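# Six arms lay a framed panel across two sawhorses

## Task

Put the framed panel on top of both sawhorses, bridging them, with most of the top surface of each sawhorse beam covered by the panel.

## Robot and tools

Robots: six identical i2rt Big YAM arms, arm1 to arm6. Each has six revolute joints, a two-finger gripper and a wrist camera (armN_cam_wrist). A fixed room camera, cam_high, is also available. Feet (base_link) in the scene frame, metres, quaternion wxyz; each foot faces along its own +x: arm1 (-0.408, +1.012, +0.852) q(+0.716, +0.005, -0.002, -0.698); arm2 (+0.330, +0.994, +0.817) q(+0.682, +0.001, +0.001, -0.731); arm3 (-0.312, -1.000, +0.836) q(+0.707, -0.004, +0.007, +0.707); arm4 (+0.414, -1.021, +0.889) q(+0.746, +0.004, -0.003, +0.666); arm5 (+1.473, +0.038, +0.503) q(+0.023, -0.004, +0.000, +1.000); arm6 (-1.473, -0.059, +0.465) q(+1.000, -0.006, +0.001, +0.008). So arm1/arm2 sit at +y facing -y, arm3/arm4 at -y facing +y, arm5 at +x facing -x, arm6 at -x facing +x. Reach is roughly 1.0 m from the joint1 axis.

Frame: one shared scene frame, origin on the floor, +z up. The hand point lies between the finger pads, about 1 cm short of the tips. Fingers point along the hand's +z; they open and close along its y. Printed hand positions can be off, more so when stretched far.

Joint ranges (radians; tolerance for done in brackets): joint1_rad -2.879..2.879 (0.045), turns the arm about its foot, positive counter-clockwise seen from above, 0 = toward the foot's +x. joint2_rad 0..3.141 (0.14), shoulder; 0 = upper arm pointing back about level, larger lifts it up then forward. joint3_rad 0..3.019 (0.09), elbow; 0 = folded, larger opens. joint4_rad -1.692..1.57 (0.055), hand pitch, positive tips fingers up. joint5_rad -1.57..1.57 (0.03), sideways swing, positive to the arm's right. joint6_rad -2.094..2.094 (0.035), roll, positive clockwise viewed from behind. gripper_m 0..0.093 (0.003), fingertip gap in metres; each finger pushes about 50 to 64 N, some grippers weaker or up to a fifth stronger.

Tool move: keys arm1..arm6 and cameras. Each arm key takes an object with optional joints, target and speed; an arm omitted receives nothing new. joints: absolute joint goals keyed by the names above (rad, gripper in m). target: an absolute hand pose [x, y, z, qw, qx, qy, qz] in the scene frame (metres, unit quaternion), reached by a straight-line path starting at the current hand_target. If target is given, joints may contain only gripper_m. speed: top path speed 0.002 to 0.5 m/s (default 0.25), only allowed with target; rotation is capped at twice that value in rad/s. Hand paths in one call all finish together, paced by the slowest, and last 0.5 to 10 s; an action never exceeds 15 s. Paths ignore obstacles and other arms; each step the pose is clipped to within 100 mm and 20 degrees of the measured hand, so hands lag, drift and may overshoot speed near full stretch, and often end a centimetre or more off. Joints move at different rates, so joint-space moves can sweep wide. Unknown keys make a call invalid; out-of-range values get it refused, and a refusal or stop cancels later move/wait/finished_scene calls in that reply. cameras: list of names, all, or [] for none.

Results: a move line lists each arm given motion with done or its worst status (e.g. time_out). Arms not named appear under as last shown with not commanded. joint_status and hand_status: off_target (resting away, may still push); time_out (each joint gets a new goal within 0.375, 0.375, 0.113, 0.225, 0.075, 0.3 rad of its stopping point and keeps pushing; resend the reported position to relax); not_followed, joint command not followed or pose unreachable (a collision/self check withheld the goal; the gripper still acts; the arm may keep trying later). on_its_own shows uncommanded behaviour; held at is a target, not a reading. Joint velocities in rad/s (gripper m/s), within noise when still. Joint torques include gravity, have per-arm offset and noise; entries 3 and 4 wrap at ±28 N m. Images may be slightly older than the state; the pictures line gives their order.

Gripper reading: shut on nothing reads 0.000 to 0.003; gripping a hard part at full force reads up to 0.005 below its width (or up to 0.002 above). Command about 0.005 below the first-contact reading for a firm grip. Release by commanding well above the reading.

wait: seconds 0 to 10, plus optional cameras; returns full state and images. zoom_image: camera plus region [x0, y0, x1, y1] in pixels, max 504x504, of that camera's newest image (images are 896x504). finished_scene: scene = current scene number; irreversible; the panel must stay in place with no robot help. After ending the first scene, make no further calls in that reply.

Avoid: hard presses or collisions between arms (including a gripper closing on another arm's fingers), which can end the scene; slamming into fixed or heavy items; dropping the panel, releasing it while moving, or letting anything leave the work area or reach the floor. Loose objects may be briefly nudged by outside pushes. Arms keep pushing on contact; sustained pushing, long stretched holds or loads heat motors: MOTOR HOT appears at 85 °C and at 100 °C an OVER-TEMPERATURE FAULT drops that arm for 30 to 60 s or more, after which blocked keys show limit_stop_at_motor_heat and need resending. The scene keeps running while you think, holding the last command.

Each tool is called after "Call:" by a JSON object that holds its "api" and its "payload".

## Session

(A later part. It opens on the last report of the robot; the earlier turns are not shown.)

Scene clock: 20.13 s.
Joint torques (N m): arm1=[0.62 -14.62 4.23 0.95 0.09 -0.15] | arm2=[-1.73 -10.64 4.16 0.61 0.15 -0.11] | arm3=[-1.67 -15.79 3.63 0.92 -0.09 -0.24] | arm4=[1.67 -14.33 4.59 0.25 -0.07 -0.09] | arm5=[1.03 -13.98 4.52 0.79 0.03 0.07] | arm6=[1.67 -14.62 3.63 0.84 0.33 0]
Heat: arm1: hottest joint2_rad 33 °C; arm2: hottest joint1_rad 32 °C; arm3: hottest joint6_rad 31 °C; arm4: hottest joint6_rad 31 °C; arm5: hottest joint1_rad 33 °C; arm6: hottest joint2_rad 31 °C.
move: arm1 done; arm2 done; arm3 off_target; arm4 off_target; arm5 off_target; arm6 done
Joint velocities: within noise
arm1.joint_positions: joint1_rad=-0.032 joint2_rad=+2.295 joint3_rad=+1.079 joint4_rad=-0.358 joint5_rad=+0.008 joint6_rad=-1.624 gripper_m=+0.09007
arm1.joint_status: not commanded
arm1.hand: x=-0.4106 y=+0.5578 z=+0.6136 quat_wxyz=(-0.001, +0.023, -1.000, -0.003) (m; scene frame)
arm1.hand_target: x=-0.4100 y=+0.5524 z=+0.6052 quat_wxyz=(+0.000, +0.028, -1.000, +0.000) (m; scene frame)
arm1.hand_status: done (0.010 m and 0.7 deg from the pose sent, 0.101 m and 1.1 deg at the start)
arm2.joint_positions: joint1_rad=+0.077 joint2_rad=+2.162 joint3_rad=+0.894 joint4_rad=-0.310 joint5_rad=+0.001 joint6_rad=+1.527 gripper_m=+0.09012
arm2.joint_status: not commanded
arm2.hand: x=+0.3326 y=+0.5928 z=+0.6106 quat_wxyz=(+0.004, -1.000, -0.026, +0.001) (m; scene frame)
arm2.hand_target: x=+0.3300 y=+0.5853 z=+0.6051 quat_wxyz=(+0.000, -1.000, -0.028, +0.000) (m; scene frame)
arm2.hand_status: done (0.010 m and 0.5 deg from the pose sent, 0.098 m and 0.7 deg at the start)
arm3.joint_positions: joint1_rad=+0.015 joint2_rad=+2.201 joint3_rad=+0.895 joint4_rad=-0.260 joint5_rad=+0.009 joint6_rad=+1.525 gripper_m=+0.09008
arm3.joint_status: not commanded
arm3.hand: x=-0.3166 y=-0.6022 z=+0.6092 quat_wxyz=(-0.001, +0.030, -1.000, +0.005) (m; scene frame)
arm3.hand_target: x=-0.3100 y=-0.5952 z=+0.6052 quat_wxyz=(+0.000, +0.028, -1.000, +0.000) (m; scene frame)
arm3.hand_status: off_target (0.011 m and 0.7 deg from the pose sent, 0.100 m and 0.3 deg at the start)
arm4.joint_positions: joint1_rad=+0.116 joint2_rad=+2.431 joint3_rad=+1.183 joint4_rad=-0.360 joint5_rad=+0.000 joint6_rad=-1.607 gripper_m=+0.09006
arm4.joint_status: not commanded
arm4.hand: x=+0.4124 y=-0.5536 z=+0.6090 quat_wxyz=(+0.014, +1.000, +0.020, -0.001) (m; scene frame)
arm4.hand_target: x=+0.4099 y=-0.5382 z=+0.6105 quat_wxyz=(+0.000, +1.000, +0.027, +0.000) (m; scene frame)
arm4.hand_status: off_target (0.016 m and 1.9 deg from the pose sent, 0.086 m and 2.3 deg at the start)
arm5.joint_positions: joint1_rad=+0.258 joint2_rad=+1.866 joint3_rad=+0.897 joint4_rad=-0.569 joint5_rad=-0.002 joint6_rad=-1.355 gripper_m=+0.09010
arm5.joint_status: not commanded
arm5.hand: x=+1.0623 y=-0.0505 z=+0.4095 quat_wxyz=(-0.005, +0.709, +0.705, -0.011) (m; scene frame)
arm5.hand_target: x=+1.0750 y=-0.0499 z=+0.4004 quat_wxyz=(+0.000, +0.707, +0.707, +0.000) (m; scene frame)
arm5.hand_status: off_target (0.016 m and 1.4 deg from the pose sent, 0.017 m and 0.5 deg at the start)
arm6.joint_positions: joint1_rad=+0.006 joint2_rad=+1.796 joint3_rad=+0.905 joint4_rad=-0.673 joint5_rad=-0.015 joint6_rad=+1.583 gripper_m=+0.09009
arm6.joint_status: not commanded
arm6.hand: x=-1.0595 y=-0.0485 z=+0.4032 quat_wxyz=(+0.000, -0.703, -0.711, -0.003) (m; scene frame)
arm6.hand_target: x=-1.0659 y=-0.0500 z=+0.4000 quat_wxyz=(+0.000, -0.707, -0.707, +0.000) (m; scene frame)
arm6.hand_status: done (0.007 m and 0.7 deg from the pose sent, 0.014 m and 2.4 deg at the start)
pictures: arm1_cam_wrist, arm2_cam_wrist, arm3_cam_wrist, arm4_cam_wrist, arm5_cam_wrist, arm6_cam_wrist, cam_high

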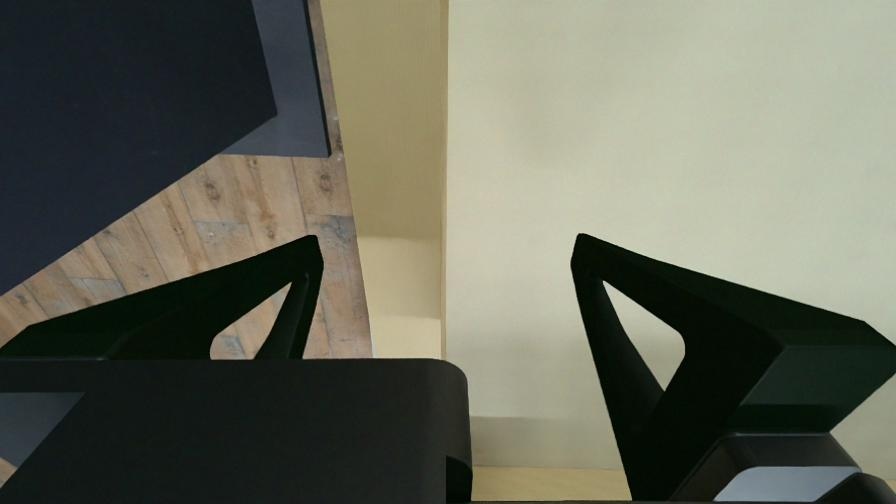

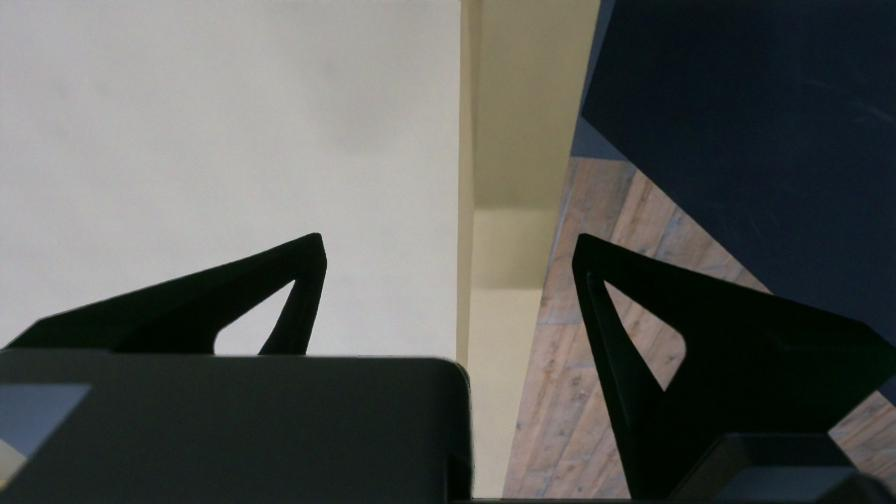

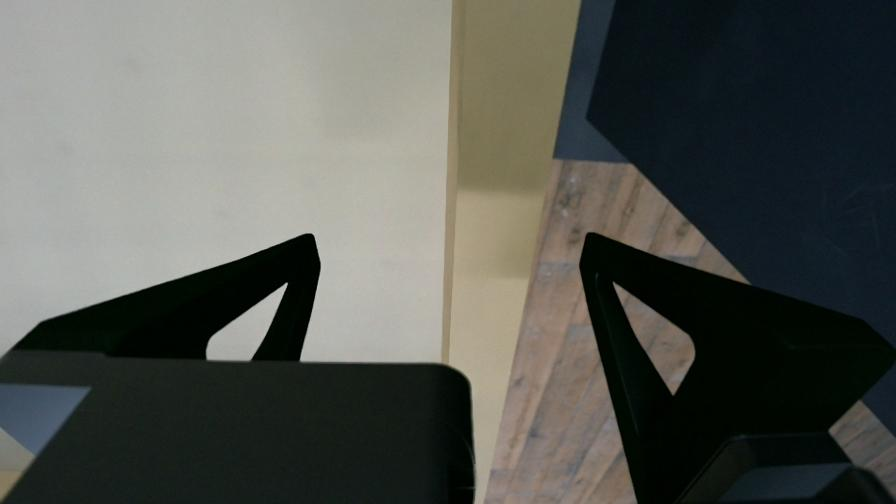

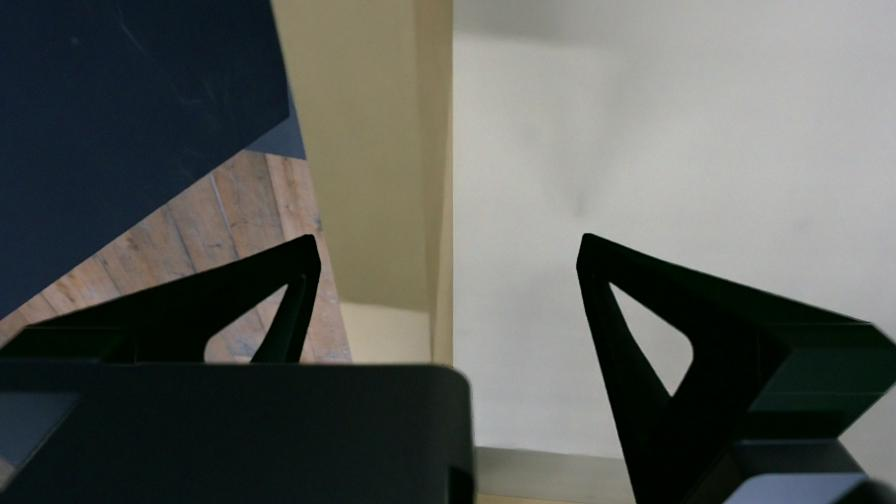

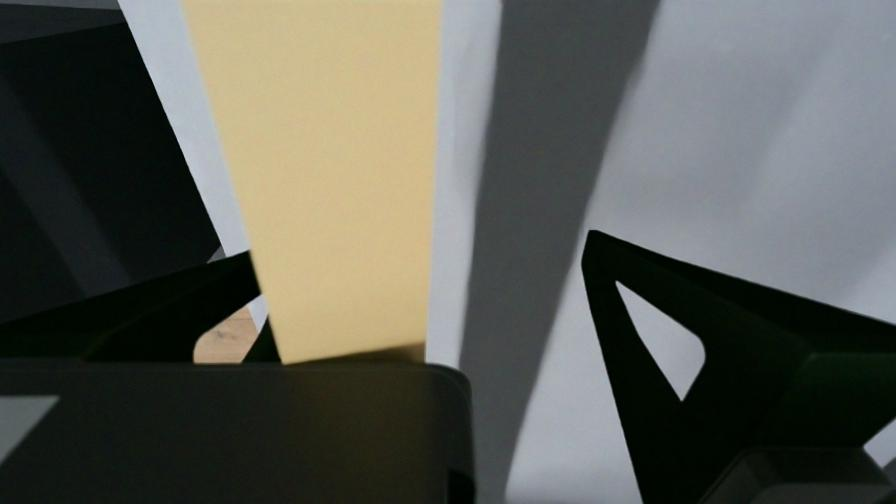

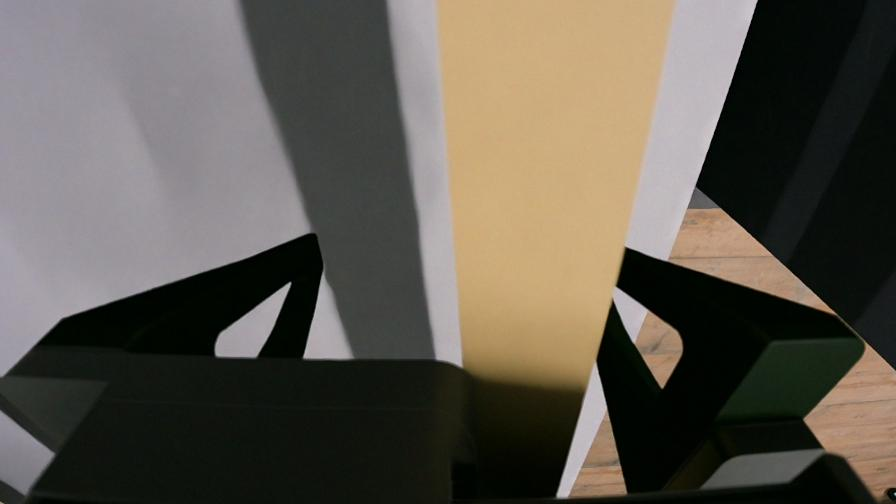

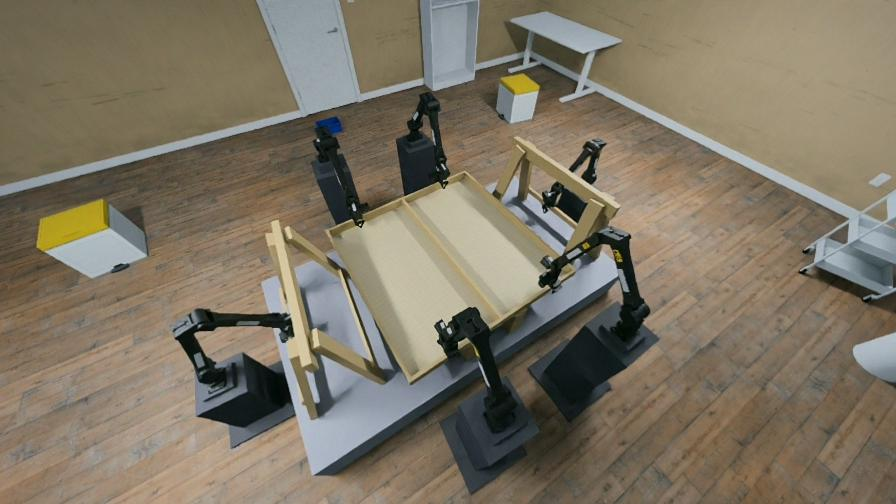

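Call:
{"api": "move", "payload": {"arm1": {"joints":{"gripper_m":0.012}}, "arm2": {"joints":{"gripper_m":0.012}}, "arm3": {"joints":{"gripper_m":0.012}}, "arm4": {"joints":{"gripper_m":0.012}}, "arm5": {"joints":{"gripper_m":0.03}}, "arm6": {"joints":{"gripper_m":0.03}}, "cameras": ["cam_high","arm5_cam_wrist","arm6_cam_wrist"]}}

Scene clock: 21.40 s.
Joint torques (N m): arm1=[0.62 -14.8 4.88 1.16 0.01 -0.19] | arm2=[-1.79 -10.93 4.75 1.25 0.16 -0.04] | arm3=[-1.49 -15.91 4.03 1.31 0.11 -0.35] | arm4=[1.67 -14.68 5.01 0.64 -0.08 -0.05] | arm5=[0.56 -11.93 7.36 1.63 0.3 0.07] | arm6=[1.67 -12.22 6.12 1.88 0.34 0.11]
Heat: arm1: hottest joint2_rad 33 °C; arm2: hottest joint1_rad 32 °C; arm3: hottest joint6_rad 31 °C; arm4: hottest joint6_rad 31 °C; arm5: hottest joint1_rad 33 °C; arm6: hottest joint2_rad 31 °C.
move: arm1 off_target; arm2 off_target; arm3 off_target; arm4 off_target; arm5 done; arm6 done
Joint velocities: within noise
arm1.joint_positions: joint1_rad=-0.032 joint2_rad=+2.299 joint3_rad=+1.068 joint4_rad=-0.365 joint5_rad=+0.010 joint6_rad=-1.620 gripper_m=+0.01784
arm1.joint_status: gripper_m off_target (ended at +0.01787, target +0.01200)
arm1.hand: x=-0.4109 y=+0.5676 z=+0.6104 quat_wxyz=(+0.000, +0.021, -1.000, -0.014) (m; scene frame)
arm1.hand_target: x=-0.4100 y=+0.5522 z=+0.6052 quat_wxyz=(+0.000, +0.028, -1.000, +0.000) (m; scene frame)
arm1.hand_status: not commanded
arm2.joint_positions: joint1_rad=+0.077 joint2_rad=+2.169 joint3_rad=+0.884 joint4_rad=-0.329 joint5_rad=+0.001 joint6_rad=+1.520 gripper_m=+0.01852
arm2.joint_status: gripper_m off_target (ended at +0.01855, target +0.01200)
arm2.hand: x=+0.3324 y=+0.6059 z=+0.6071 quat_wxyz=(+0.022, -0.999, -0.029, +0.000) (m; scene frame)
arm2.hand_target: x=+0.3299 y=+0.5852 z=+0.6052 quat_wxyz=(+0.000, -1.000, -0.027, +0.000) (m; scene frame)
arm2.hand_status: not commanded
arm3.joint_positions: joint1_rad=+0.012 joint2_rad=+2.205 joint3_rad=+0.889 joint4_rad=-0.270 joint5_rad=+0.004 joint6_rad=+1.538 gripper_m=+0.01821
arm3.joint_status: gripper_m off_target (ended at +0.01824, target +0.01200)
arm3.hand: x=-0.3162 y=-0.6101 z=+0.6073 quat_wxyz=(+0.001, +0.022, -1.000, +0.016) (m; scene frame)
arm3.hand_target: x=-0.3100 y=-0.5951 z=+0.6052 quat_wxyz=(+0.000, +0.028, -1.000, +0.000) (m; scene frame)
arm3.hand_status: not commanded
arm4.joint_positions: joint1_rad=+0.116 joint2_rad=+2.436 joint3_rad=+1.175 joint4_rad=-0.370 joint5_rad=+0.001 joint6_rad=-1.609 gripper_m=+0.02118
arm4.joint_status: gripper_m off_target (ended at +0.02121, target +0.01200)
arm4.hand: x=+0.4125 y=-0.5632 z=+0.6059 quat_wxyz=(+0.026, +0.999, +0.021, -0.001) (m; scene frame)
arm4.hand_target: x=+0.4099 y=-0.5384 z=+0.6103 quat_wxyz=(+0.000, +1.000, +0.027, +0.000) (m; scene frame)
arm4.hand_status: not commanded
arm5.joint_positions: joint1_rad=+0.264 joint2_rad=+1.849 joint3_rad=+0.862 joint4_rad=-0.595 joint5_rad=-0.008 joint6_rad=-1.355 gripper_m=+0.03029
arm5.joint_status: all done
arm5.hand: x=+1.0847 y=-0.0492 z=+0.4091 quat_wxyz=(+0.009, +0.707, +0.708, +0.006) (m; scene frame)
arm5.hand_target: x=+1.0750 y=-0.0499 z=+0.4004 quat_wxyz=(+0.000, +0.707, +0.707, +0.000) (m; scene frame)
arm5.hand_status: not commanded
arm6.joint_positions: joint1_rad=+0.006 joint2_rad=+1.776 joint3_rad=+0.872 joint4_rad=-0.701 joint5_rad=-0.015 joint6_rad=+1.573 gripper_m=+0.03035
arm6.joint_status: all done
arm6.hand: x=-1.0807 y=-0.0490 z=+0.4033 quat_wxyz=(+0.014, -0.700, -0.714, +0.012) (m; scene frame)
arm6.hand_target: x=-1.0660 y=-0.0500 z=+0.4000 quat_wxyz=(+0.000, -0.707, -0.707, +0.000) (m; scene frame)
arm6.hand_status: not commanded
pictures: arm5_cam_wrist, arm6_cam_wrist, cam_high

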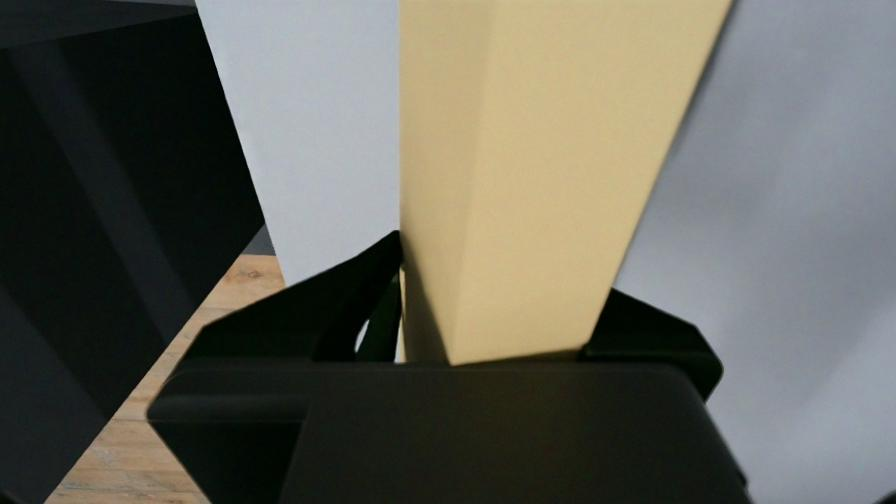

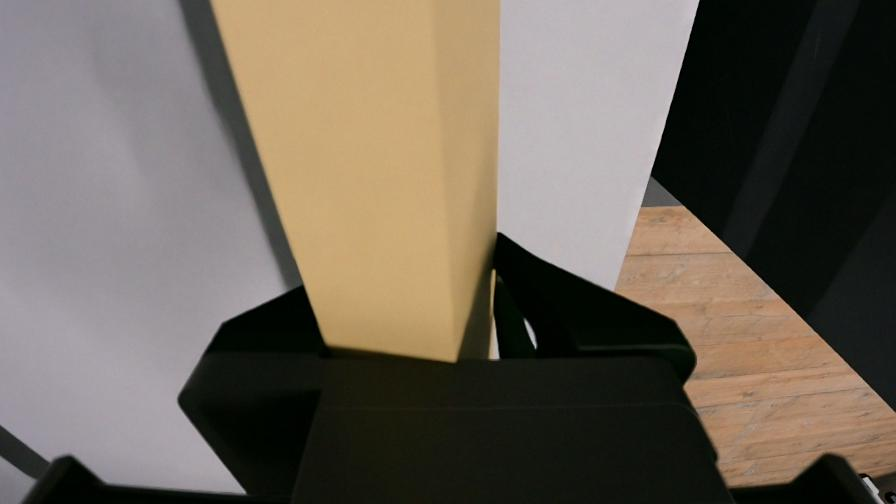

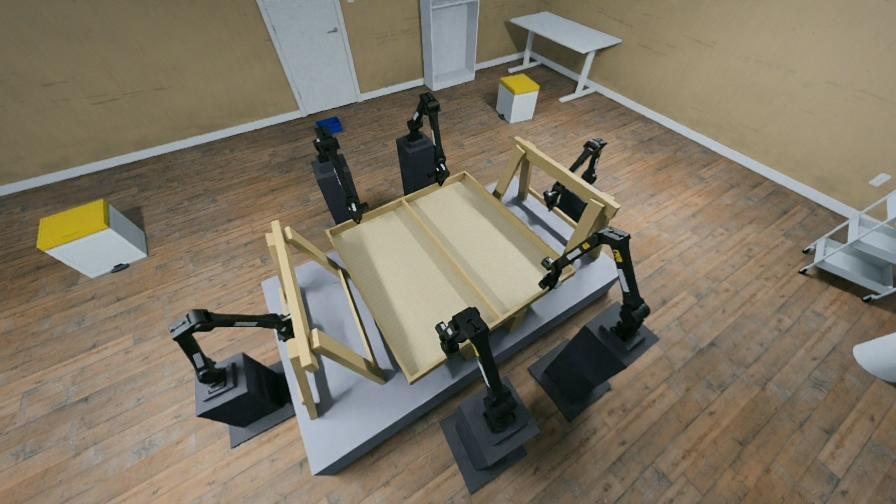

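Call:
{"api": "move", "payload": {"arm1": {"target":[-0.41,0.555,0.7,0,-0.0275,1,0],"speed":0.08}, "arm2": {"target":[0.33,0.59,0.7,0,1,0.0275,0],"speed":0.08}, "arm3": {"target":[-0.31,-0.597,0.7,0,-0.0275,1,0],"speed":0.08}, "arm4": {"target":[0.41,-0.545,0.703,0,1,0.0275,0],"speed":0.08}, "cameras": ["cam_high","arm5_cam_wrist"]}}

Scene clock: 23.63 s.
Joint torques (N m): arm1=[0.73 -23.41 3.36 -2.11 0 -0.17] | arm2=[-1.67 -20.54 3.52 -2.56 0.17 -0.01] | arm3=[-1.32 -25.17 2.73 -2.09 0.16 -0.34] | arm4=[1.73 -22.42 2.76 -2.54 -0.09 -0.02] | arm5=[0.62 -11.93 7.35 1.59 0.3 0.07] | arm6=[1.67 -12.22 6.12 1.88 0.34 0.11]
Heat: arm1: hottest joint2_rad 33 °C; arm2: hottest joint1_rad 32 °C; arm3: hottest joint2_rad 31 °C; arm4: hottest joint6_rad 31 °C; arm5: hottest joint1_rad 33 °C; arm6: hottest joint2_rad 31 °C.
move: arm1 off_target; arm2 off_target; arm3 off_target; arm4 off_target
Joint velocities: within noise
arm1.joint_positions: joint1_rad=-0.032 joint2_rad=+2.187 joint3_rad=+1.030 joint4_rad=-0.442 joint5_rad=+0.011 joint6_rad=-1.620 gripper_m=+0.01783
arm1.joint_status: not commanded
arm1.hand: x=-0.4113 y=+0.5705 z=+0.6532 quat_wxyz=(+0.000, +0.021, -1.000, -0.016) (m; scene frame)
arm1.hand_target: x=-0.4100 y=+0.5557 z=+0.6960 quat_wxyz=(+0.000, +0.028, -1.000, +0.001) (m; scene frame)
arm1.hand_status: off_target (0.049 m and 2.0 deg from the pose sent, 0.091 m and 1.8 deg at the start)
arm2.joint_positions: joint1_rad=+0.076 joint2_rad=+2.049 joint3_rad=+0.855 joint4_rad=-0.425 joint5_rad=+0.001 joint6_rad=+1.518 gripper_m=+0.01852
arm2.joint_status: not commanded
arm2.hand: x=+0.3322 y=+0.6089 z=+0.6487 quat_wxyz=(+0.025, -0.999, -0.030, +0.000) (m; scene frame)
arm2.hand_target: x=+0.3300 y=+0.5911 z=+0.6942 quat_wxyz=(-0.001, -1.000, -0.027, +0.000) (m; scene frame)
arm2.hand_status: off_target (0.055 m and 2.9 deg from the pose sent, 0.094 m and 2.6 deg at the start)
arm3.joint_positions: joint1_rad=+0.012 joint2_rad=+2.068 joint3_rad=+0.859 joint4_rad=-0.385 joint5_rad=+0.003 joint6_rad=+1.538 gripper_m=+0.01821
arm3.joint_status: not commanded
arm3.hand: x=-0.3160 y=-0.6114 z=+0.6553 quat_wxyz=(+0.001, +0.022, -1.000, +0.020) (m; scene frame)
arm3.hand_target: x=-0.3102 y=-0.5977 z=+0.6952 quat_wxyz=(-0.001, +0.027, -1.000, -0.001) (m; scene frame)
arm3.hand_status: off_target (0.047 m and 2.4 deg from the pose sent, 0.094 m and 1.9 deg at the start)
arm4.joint_positions: joint1_rad=+0.116 joint2_rad=+2.310 joint3_rad=+1.112 joint4_rad=-0.419 joint5_rad=+0.001 joint6_rad=-1.613 gripper_m=+0.02040
arm4.joint_status: not commanded
arm4.hand: x=+0.4126 y=-0.5645 z=+0.6537 quat_wxyz=(+0.019, +1.000, +0.023, -0.001) (m; scene frame)
arm4.hand_target: x=+0.4100 y=-0.5459 z=+0.6989 quat_wxyz=(+0.000, +1.000, +0.028, +0.000) (m; scene frame)
arm4.hand_status: off_target (0.053 m and 2.2 deg from the pose sent, 0.099 m and 3.0 deg at the start)
arm5, arm6: as last shown
arm6.joint_positions: joint1_rad=+0.006 joint2_rad=+1.776 joint3_rad=+0.872 joint4_rad=-0.701 joint5_rad=-0.015 joint6_rad=+1.573 gripper_m=+0.03034
pictures: arm5_cam_wrist, cam_high

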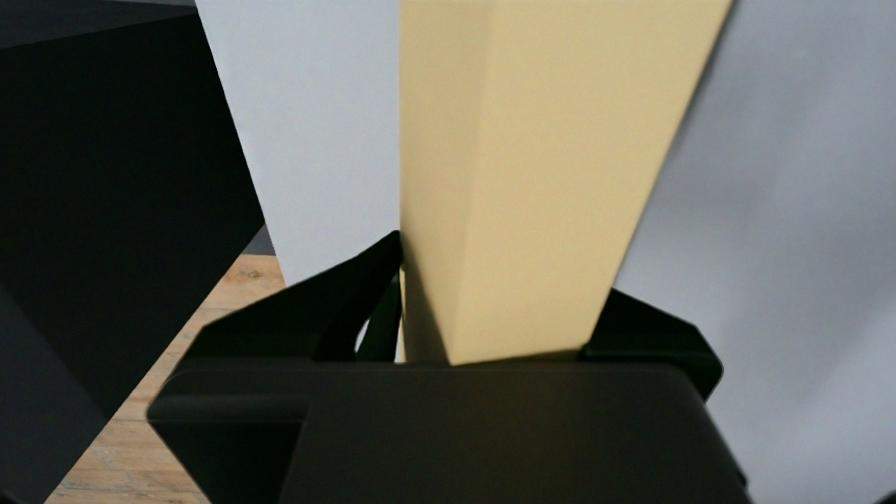

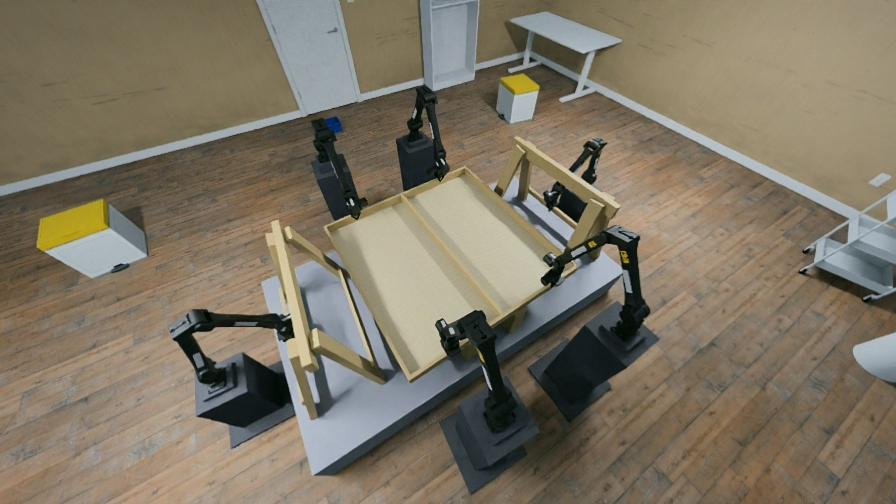

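Call:
{"api": "move", "payload": {"arm1": {"target":[-0.41,0.552,1.09,0,-0.0275,1,0],"speed":0.12}, "arm2": {"target":[0.33,0.588,1.094,0,1,0.0275,0],"speed":0.12}, "arm3": {"target":[-0.31,-0.592,1.09,0,-0.0275,1,0],"speed":0.12}, "arm4": {"target":[0.41,-0.542,1.093,0,1,0.0275,0],"speed":0.12}}}

Scene clock: 29.17 s.
Joint torques (N m): arm1=[1.38 -19.9 18.02 -2.74 0 -0.1] | arm2=[-1.26 -15.56 19.82 -3.6 -0.04 0.08] | arm3=[-0.91 -19.9 18.52 -3.08 0.29 -0.25] | arm4=[1.85 -17.79 19.37 -3.89 -0.26 0.05] | arm5=[0.62 -11.93 7.36 1.63 0.3 0.06] | arm6=[1.73 -12.28 6.12 1.87 0.34 0.1]
Heat: arm1: hottest joint2_rad 34 °C; arm2: hottest joint1_rad 32 °C; arm3: hottest joint2_rad 31 °C; arm4: hottest joint3_rad 31 °C; arm5: hottest joint1_rad 33 °C; arm6: hottest joint2_rad 31 °C.
move: arm1 off_target; arm2 off_target; arm3 off_target; arm4 off_target
Joint velocities: within noise
arm1.joint_positions: joint1_rad=-0.033 joint2_rad=+1.596 joint3_rad=+1.302 joint4_rad=-1.407 joint5_rad=+0.010 joint6_rad=-1.620 gripper_m=+0.02051
arm1.joint_status: not commanded
arm1.hand: x=-0.4148 y=+0.5790 z=+1.0017 quat_wxyz=(-0.002, +0.021, -0.998, -0.067) (m; scene frame)
arm1.hand_target: x=-0.4104 y=+0.5604 z=+1.0858 quat_wxyz=(+0.000, +0.027, -1.000, +0.002) (m; scene frame)
arm1.hand_status: off_target (0.092 m and 7.7 deg from the pose sent, 0.437 m and 2.0 deg at the start; pose on its path clipped on 53 of 157 steps)
arm2.joint_positions: joint1_rad=+0.069 joint2_rad=+1.452 joint3_rad=+1.212 joint4_rad=-1.472 joint5_rad=+0.006 joint6_rad=+1.510 gripper_m=+0.02099
arm2.joint_status: not commanded
arm2.hand: x=+0.3289 y=+0.6130 z=+0.9942 quat_wxyz=(+0.072, -0.997, -0.031, +0.001) (m; scene frame)
arm2.hand_target: x=+0.3298 y=+0.5985 z=+1.0842 quat_wxyz=(-0.003, -1.000, -0.028, +0.000) (m; scene frame)
arm2.hand_status: off_target (0.103 m and 8.2 deg from the pose sent, 0.446 m and 2.9 deg at the start; pose on its path clipped on 93 of 157 steps)
arm3.joint_positions: joint1_rad=+0.011 joint2_rad=+1.446 joint3_rad=+1.206 joint4_rad=-1.437 joint5_rad=+0.001 joint6_rad=+1.536 gripper_m=+0.01945
arm3.joint_status: not commanded
arm3.hand: x=-0.3143 y=-0.6100 z=+1.0074 quat_wxyz=(+0.003, +0.023, -0.998, +0.060) (m; scene frame)
arm3.hand_target: x=-0.3104 y=-0.5986 z=+1.0849 quat_wxyz=(-0.001, +0.027, -1.000, -0.002) (m; scene frame)
arm3.hand_status: off_target (0.085 m and 6.9 deg from the pose sent, 0.435 m and 2.4 deg at the start; pose on its path clipped on 30 of 157 steps)
arm4.joint_positions: joint1_rad=+0.113 joint2_rad=+1.662 joint3_rad=+1.282 joint4_rad=-1.317 joint5_rad=+0.004 joint6_rad=-1.620 gripper_m=+0.02324
arm4.joint_status: not commanded
arm4.hand: x=+0.4148 y=-0.5748 z=+1.0067 quat_wxyz=(+0.059, +0.998, +0.025, +0.000) (m; scene frame)
arm4.hand_target: x=+0.4103 y=-0.5503 z=+1.0896 quat_wxyz=(-0.003, +1.000, +0.028, +0.000) (m; scene frame)
arm4.hand_status: off_target (0.092 m and 6.7 deg from the pose sent, 0.440 m and 2.2 deg at the start; pose on its path clipped on 48 of 157 steps)
arm5, arm6: as last shown
pictures: arm1_cam_wrist, arm2_cam_wrist, arm3_cam_wrist, arm4_cam_wrist, arm5_cam_wrist, arm6_cam_wrist, cam_high

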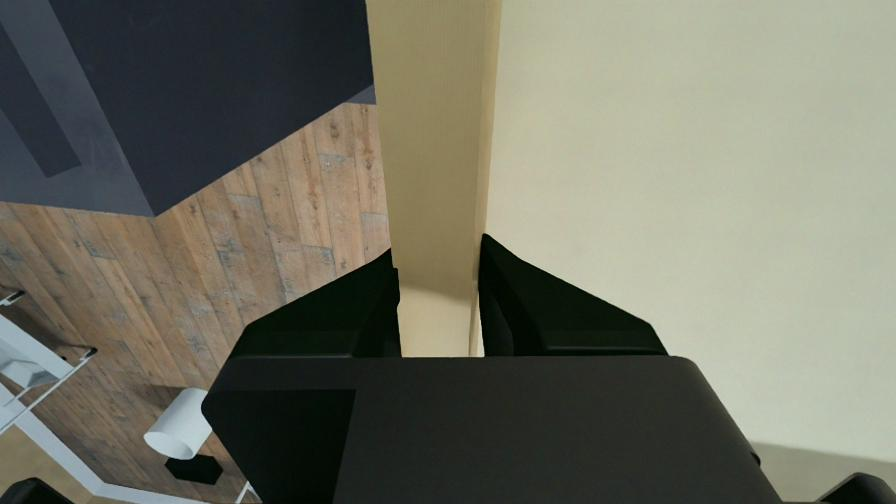

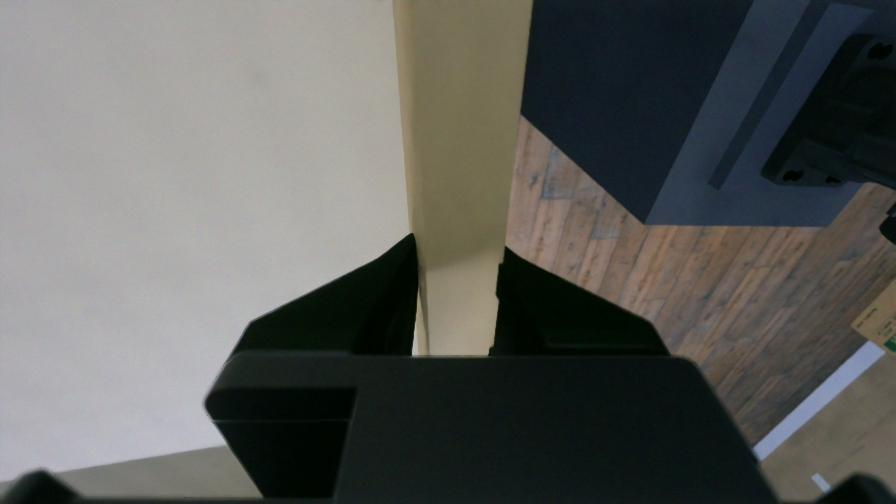

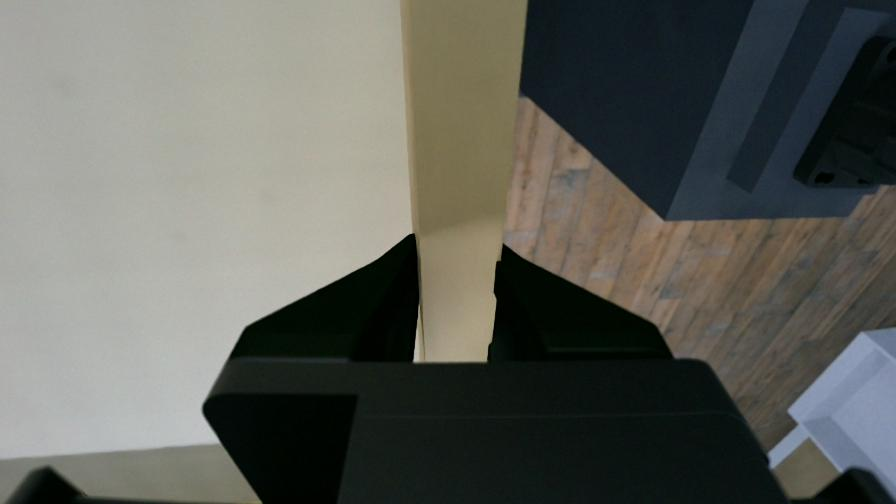

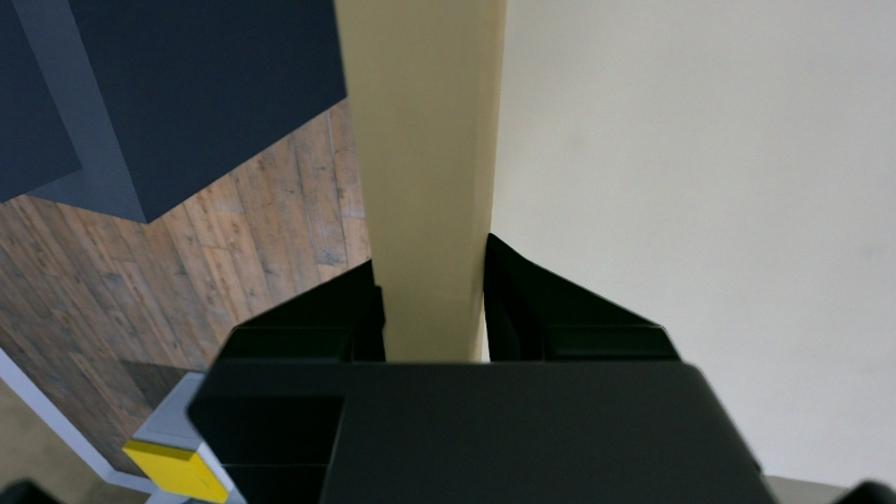

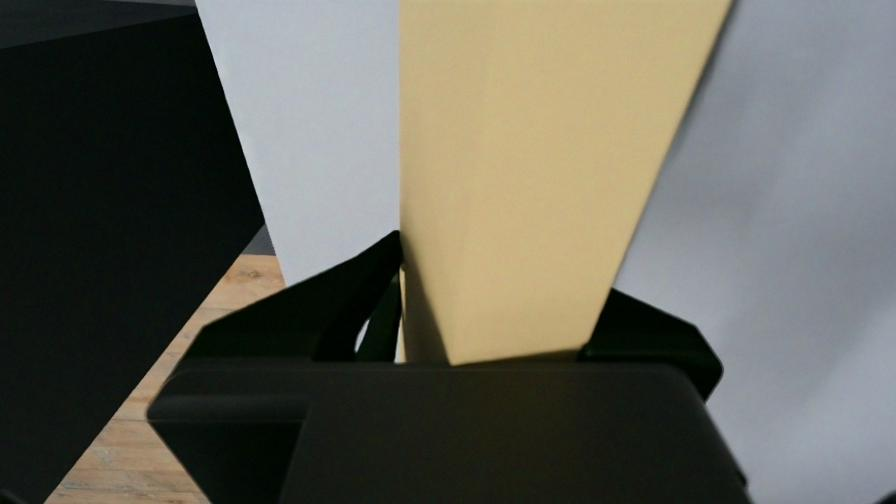

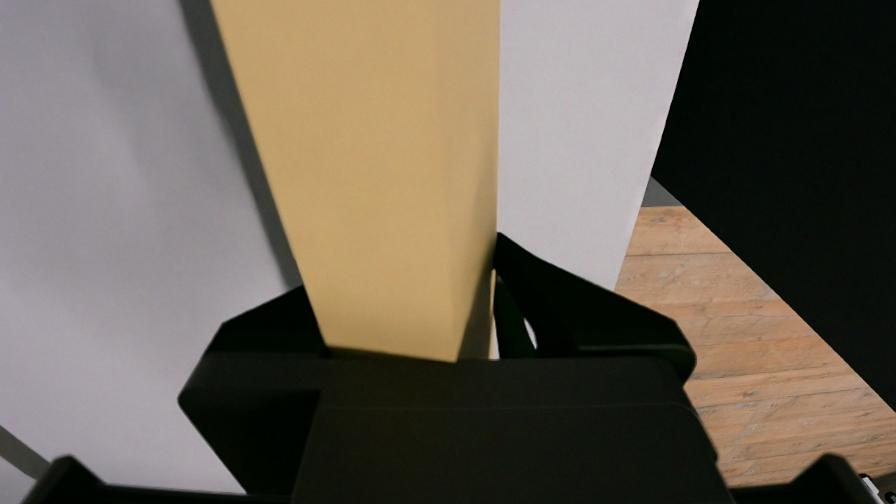

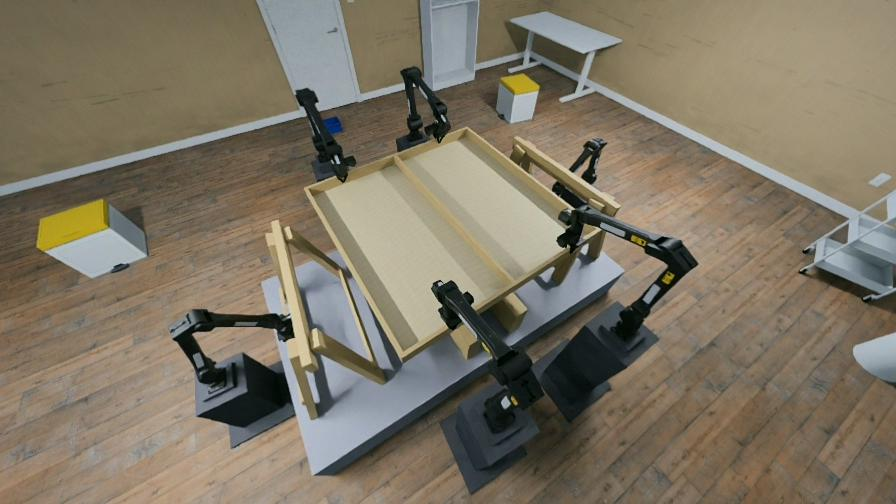

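Call:
{"api": "move", "payload": {"arm1": {"joints":{"joint2_rad":1.483,"joint3_rad":1.472,"joint4_rad":-1.512}}, "arm2": {"joints":{"joint2_rad":1.339,"joint3_rad":1.382,"joint4_rad":-1.577}}, "arm3": {"joints":{"joint2_rad":1.333,"joint3_rad":1.376,"joint4_rad":-1.542}}, "arm4": {"joints":{"joint2_rad":1.549,"joint3_rad":1.452,"joint4_rad":-1.422}}, "arm5": {"joints":{"gripper_m":0.015}}, "arm6": {"joints":{"gripper_m":0.015}}, "cameras": ["cam_high"]}}

Call:
{"api": "zoom_image", "payload": {"camera": "cam_high", "region": [230, 110, 640, 480]}}

Scene clock: 32.73 s.
Joint torques (N m): arm1=[1.38 -20.31 16.55 -2.36 0.01 -0.1] | arm2=[-1.14 -16.09 16.64 -2.82 -0.04 0.06] | arm3=[-0.91 -19.84 17.57 -2.13 0.34 -0.26] | arm4=[2.02 -18.2 17.32 -3.03 -0.21 0.06] | arm5=[0.62 -11.93 7.34 1.85 0.35 -0.25] | arm6=[1.73 -12.28 6.11 2.09 0.56 0.49]
Heat: arm1: hottest joint2_rad 34 °C; arm2: hottest joint3_rad 33 °C; arm3: hottest joint2_rad 31 °C; arm4: hottest joint3_rad 33 °C; arm5: hottest joint1_rad 33 °C; arm6: hottest joint2_rad 31 °C.
move: arm1 time_out; arm2 time_out; arm3 time_out; arm4 time_out; arm5 off_target; arm6 off_target
Joint velocities: within noise
arm1.joint_positions: joint1_rad=-0.033 joint2_rad=+1.572 joint3_rad=+1.331 joint4_rad=-1.443 joint5_rad=+0.009 joint6_rad=-1.620 gripper_m=+0.02053
arm1.joint_status: joint3_rad time_out (moved +0.029 of +0.170); joint4_rad time_out (moved -0.036 of -0.105); the others done
arm1.on_its_own: joint3_rad reads +1.331 and still pushes toward +1.444 since a time_out; joint4_rad reads -1.443 and still pushes toward -1.512 since a time_out
arm1.hand: x=-0.4149 y=+0.5787 z=+1.0222 quat_wxyz=(-0.002, +0.021, -0.998, -0.059) (m; scene frame)
arm1.hand_target: x=-0.4105 y=+0.5687 z=+1.1014 quat_wxyz=(+0.000, +0.027, -1.000, +0.008) (m; scene frame)
arm1.hand_status: not commanded
arm2.joint_positions: joint1_rad=+0.069 joint2_rad=+1.434 joint3_rad=+1.239 joint4_rad=-1.501 joint5_rad=+0.006 joint6_rad=+1.509 gripper_m=+0.02105
arm2.joint_status: joint3_rad time_out (moved +0.027 of +0.170); joint4_rad time_out (moved -0.030 of -0.105); the others done
arm2.on_its_own: joint3_rad reads +1.239 and still pushes toward +1.351 since a time_out; joint4_rad reads -1.501 and still pushes toward -1.577 since a time_out
arm2.hand: x=+0.3287 y=+0.6124 z=+1.0108 quat_wxyz=(+0.064, -0.997, -0.031, +0.001) (m; scene frame)
arm2.hand_target: x=+0.3298 y=+0.6090 z=+1.0876 quat_wxyz=(-0.002, -1.000, -0.028, +0.000) (m; scene frame)
arm2.hand_status: not commanded
arm3.joint_positions: joint1_rad=+0.011 joint2_rad=+1.418 joint3_rad=+1.242 joint4_rad=-1.481 joint5_rad=+0.000 joint6_rad=+1.536 gripper_m=+0.01948
arm3.joint_status: joint3_rad time_out (moved +0.035 of +0.170); joint4_rad time_out (moved -0.044 of -0.105); the others done
arm3.on_its_own: joint3_rad reads +1.242 and still pushes toward +1.354 since a time_out; joint4_rad reads -1.481 and still pushes toward -1.542 since a time_out
arm3.hand: x=-0.3144 y=-0.6106 z=+1.0310 quat_wxyz=(+0.004, +0.023, -0.998, +0.051) (m; scene frame)
arm3.hand_target: x=-0.3102 y=-0.6025 z=+1.1047 quat_wxyz=(-0.001, +0.027, -0.999, -0.017) (m; scene frame)
arm3.hand_status: not commanded
arm4.joint_positions: joint1_rad=+0.113 joint2_rad=+1.630 joint3_rad=+1.302 joint4_rad=-1.352 joint5_rad=+0.003 joint6_rad=-1.620 gripper_m=+0.02288
arm4.joint_status: joint3_rad time_out (moved +0.020 of +0.170); joint4_rad time_out (moved -0.035 of -0.105); the others done
arm4.on_its_own: joint3_rad reads +1.302 and still pushes toward +1.414 since a time_out; joint4_rad reads -1.352 and still pushes toward -1.422 since a time_out
arm4.hand: x=+0.4146 y=-0.5758 z=+1.0275 quat_wxyz=(+0.050, +0.998, +0.025, +0.000) (m; scene frame)
arm4.hand_target: x=+0.4104 y=-0.5596 z=+1.1041 quat_wxyz=(-0.011, +1.000, +0.028, +0.000) (m; scene frame)
arm4.hand_status: not commanded
arm5.joint_positions: joint1_rad=+0.264 joint2_rad=+1.849 joint3_rad=+0.862 joint4_rad=-0.603 joint5_rad=-0.009 joint6_rad=-1.320 gripper_m=+0.02685
arm5.joint_status: gripper_m off_target (ended at +0.02687, target +0.01500)
arm5.hand: x=+1.0866 y=-0.0490 z=+0.4090 quat_wxyz=(+0.012, +0.719, +0.695, +0.009) (m; scene frame)
arm5.hand_target: x=+1.0750 y=-0.0498 z=+0.4004 quat_wxyz=(+0.000, +0.707, +0.707, +0.000) (m; scene frame)
arm5.hand_status: not commanded
arm6.joint_positions: joint1_rad=+0.006 joint2_rad=+1.776 joint3_rad=+0.872 joint4_rad=-0.706 joint5_rad=-0.020 joint6_rad=+1.535 gripper_m=+0.02741
arm6.joint_status: gripper_m off_target (ended at +0.02742, target +0.01500)
arm6.hand: x=-1.0821 y=-0.0481 z=+0.4033 quat_wxyz=(+0.018, -0.686, -0.727, +0.012) (m; scene frame)
arm6.hand_target: x=-1.0660 y=-0.0500 z=+0.4000 quat_wxyz=(+0.000, -0.707, -0.707, +0.000) (m; scene frame)
arm6.hand_status: not commanded
pictures: cam_high

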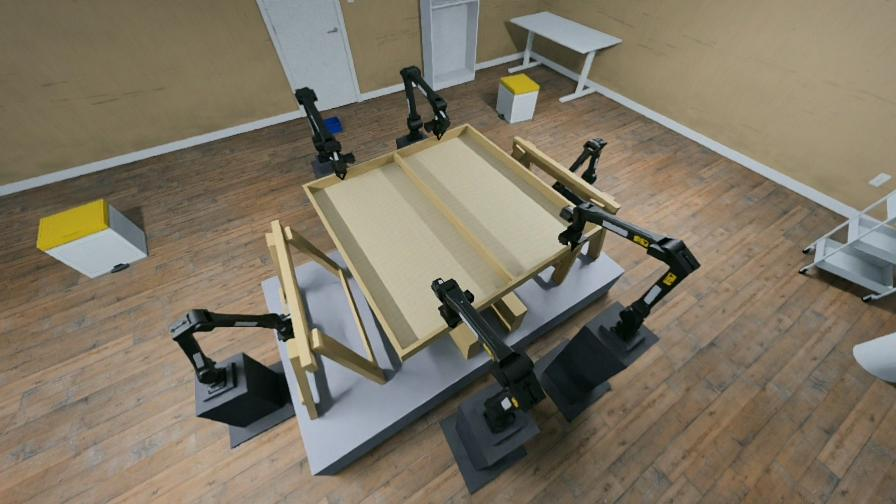

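Scaled by 1.229.

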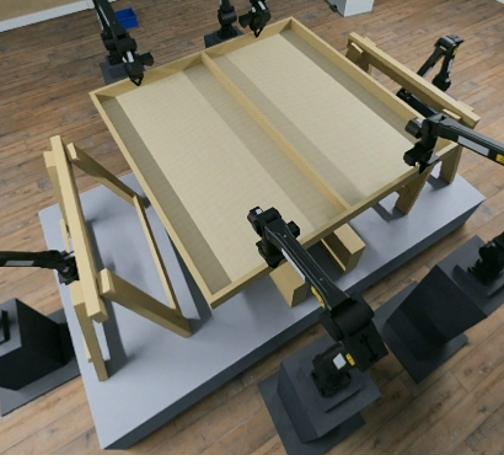

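Call:
{"api": "move", "payload": {"arm1": {"joints":{"joint2_rad":1.42,"joint3_rad":1.472,"joint4_rad":-1.542}}, "arm2": {"joints":{"joint2_rad":1.266,"joint3_rad":1.390,"joint4_rad":-1.607}}, "arm3": {"joints":{"joint2_rad":1.273,"joint3_rad":1.376,"joint4_rad":-1.572}}, "arm4": {"joints":{"joint2_rad":1.489,"joint3_rad":1.452,"joint4_rad":-1.452}}, "cameras": ["cam_high","arm1_cam_wrist"]}}

Scene clock: 35.47 s.
Joint torques (N m): arm1=[1.38 -21.01 16.75 -2.7 0.06 -0.1] | arm2=[-1.08 -16.85 16.83 -3.08 0.03 0.06] | arm3=[-0.91 -21.25 17.65 -2.81 0.35 -0.26] | arm4=[1.9 -19.14 17.57 -3.38 -0.23 0.06] | arm5=[0.56 -11.99 7.35 1.85 0.35 -0.25] | arm6=[1.73 -12.28 6.13 2.09 0.56 0.49]
Heat: arm1: hottest joint2_rad 34 °C; arm2: hottest joint3_rad 35 °C; arm3: hottest joint3_rad 32 °C; arm4: hottest joint3_rad 34 °C; arm5: hottest joint1_rad 33 °C; arm6: hottest joint2_rad 31 °C.
move: arm1 time_out; arm2 time_out; arm3 time_out; arm4 time_out
Joint velocities: within noise
arm1.joint_positions: joint1_rad=-0.032 joint2_rad=+1.525 joint3_rad=+1.346 joint4_rad=-1.462 joint5_rad=+0.008 joint6_rad=-1.620 gripper_m=+0.01915
arm1.joint_status: joint3_rad time_out (moved +0.015 of +0.141); joint4_rad time_out (moved -0.019 of -0.099); the others done
arm1.on_its_own: joint3_rad reads +1.346 and still pushes toward +1.458 since a time_out; joint4_rad reads -1.462 and still pushes toward -1.542 since a time_out
arm1.hand: x=-0.4148 y=+0.5808 z=+1.0472 quat_wxyz=(-0.002, +0.021, -0.999, -0.037) (m; scene frame)
arm1.hand_target: x=-0.4108 y=+0.5808 z=+1.1330 quat_wxyz=(+0.000, +0.027, -0.999, +0.032) (m; scene frame)
arm1.hand_status: not commanded
arm2.joint_positions: joint1_rad=+0.069 joint2_rad=+1.380 joint3_rad=+1.263 joint4_rad=-1.521 joint5_rad=+0.005 joint6_rad=+1.508 gripper_m=+0.01957
arm2.joint_status: joint3_rad time_out (moved +0.024 of +0.151); joint4_rad time_out (moved -0.020 of -0.106); the others done
arm2.on_its_own: joint3_rad reads +1.263 and still pushes toward +1.375 since a time_out; joint4_rad reads -1.521 and still pushes toward -1.607 since a time_out
arm2.hand: x=+0.3290 y=+0.6140 z=+1.0392 quat_wxyz=(+0.035, -0.999, -0.032, +0.001) (m; scene frame)
arm2.hand_target: x=+0.3298 y=+0.6225 z=+1.1226 quat_wxyz=(-0.036, -0.999, -0.028, +0.001) (m; scene frame)
arm2.hand_status: not commanded
arm3.joint_positions: joint1_rad=+0.011 joint2_rad=+1.379 joint3_rad=+1.264 joint4_rad=-1.492 joint5_rad=+0.000 joint6_rad=+1.536 gripper_m=+0.01855
arm3.joint_status: joint3_rad time_out (moved +0.022 of +0.134); joint4_rad time_out (moved -0.011 of -0.091); the others done
arm3.on_its_own: joint3_rad reads +1.264 and still pushes toward +1.376 since a time_out; joint4_rad reads -1.492 and still pushes toward -1.572 since a time_out
arm3.hand: x=-0.3143 y=-0.6096 z=+1.0533 quat_wxyz=(+0.003, +0.023, -0.999, +0.026) (m; scene frame)
arm3.hand_target: x=-0.3100 y=-0.6143 z=+1.1349 quat_wxyz=(-0.002, +0.027, -0.999, -0.043) (m; scene frame)
arm3.hand_status: not commanded
arm4.joint_positions: joint1_rad=+0.113 joint2_rad=+1.585 joint3_rad=+1.319 joint4_rad=-1.371 joint5_rad=+0.003 joint6_rad=-1.620 gripper_m=+0.02122
arm4.joint_status: joint3_rad time_out (moved +0.017 of +0.150); joint4_rad time_out (moved -0.019 of -0.100); the others done
arm4.on_its_own: joint3_rad reads +1.319 and still pushes toward +1.431 since a time_out; joint4_rad reads -1.371 and still pushes toward -1.452 since a time_out
arm4.hand: x=+0.4147 y=-0.5754 z=+1.0531 quat_wxyz=(+0.029, +0.999, +0.025, +0.000) (m; scene frame)
arm4.hand_target: x=+0.4105 y=-0.5683 z=+1.1368 quat_wxyz=(-0.035, +0.999, +0.028, +0.000) (m; scene frame)
arm4.hand_status: not commanded
arm5, arm6: as last shown
pictures: arm1_cam_wrist, cam_high

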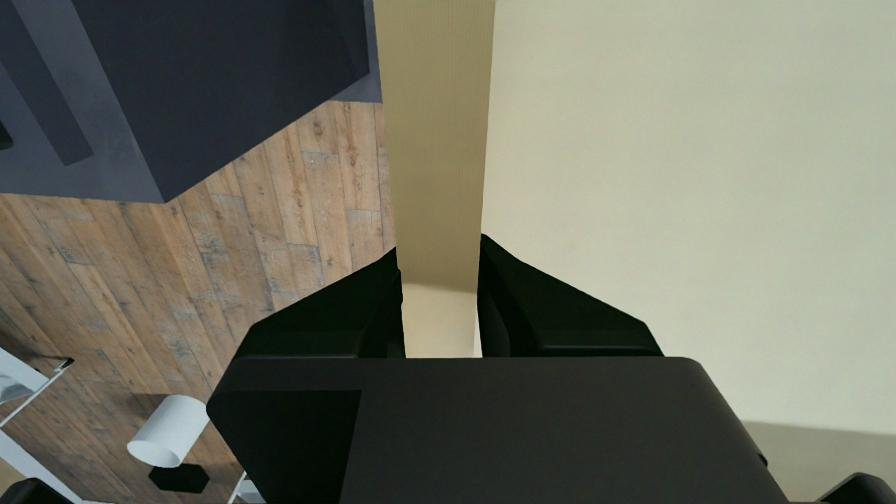

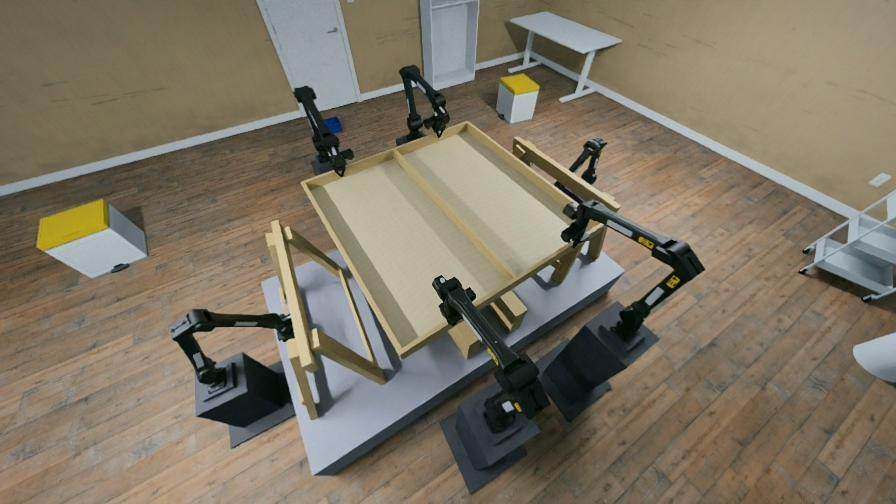

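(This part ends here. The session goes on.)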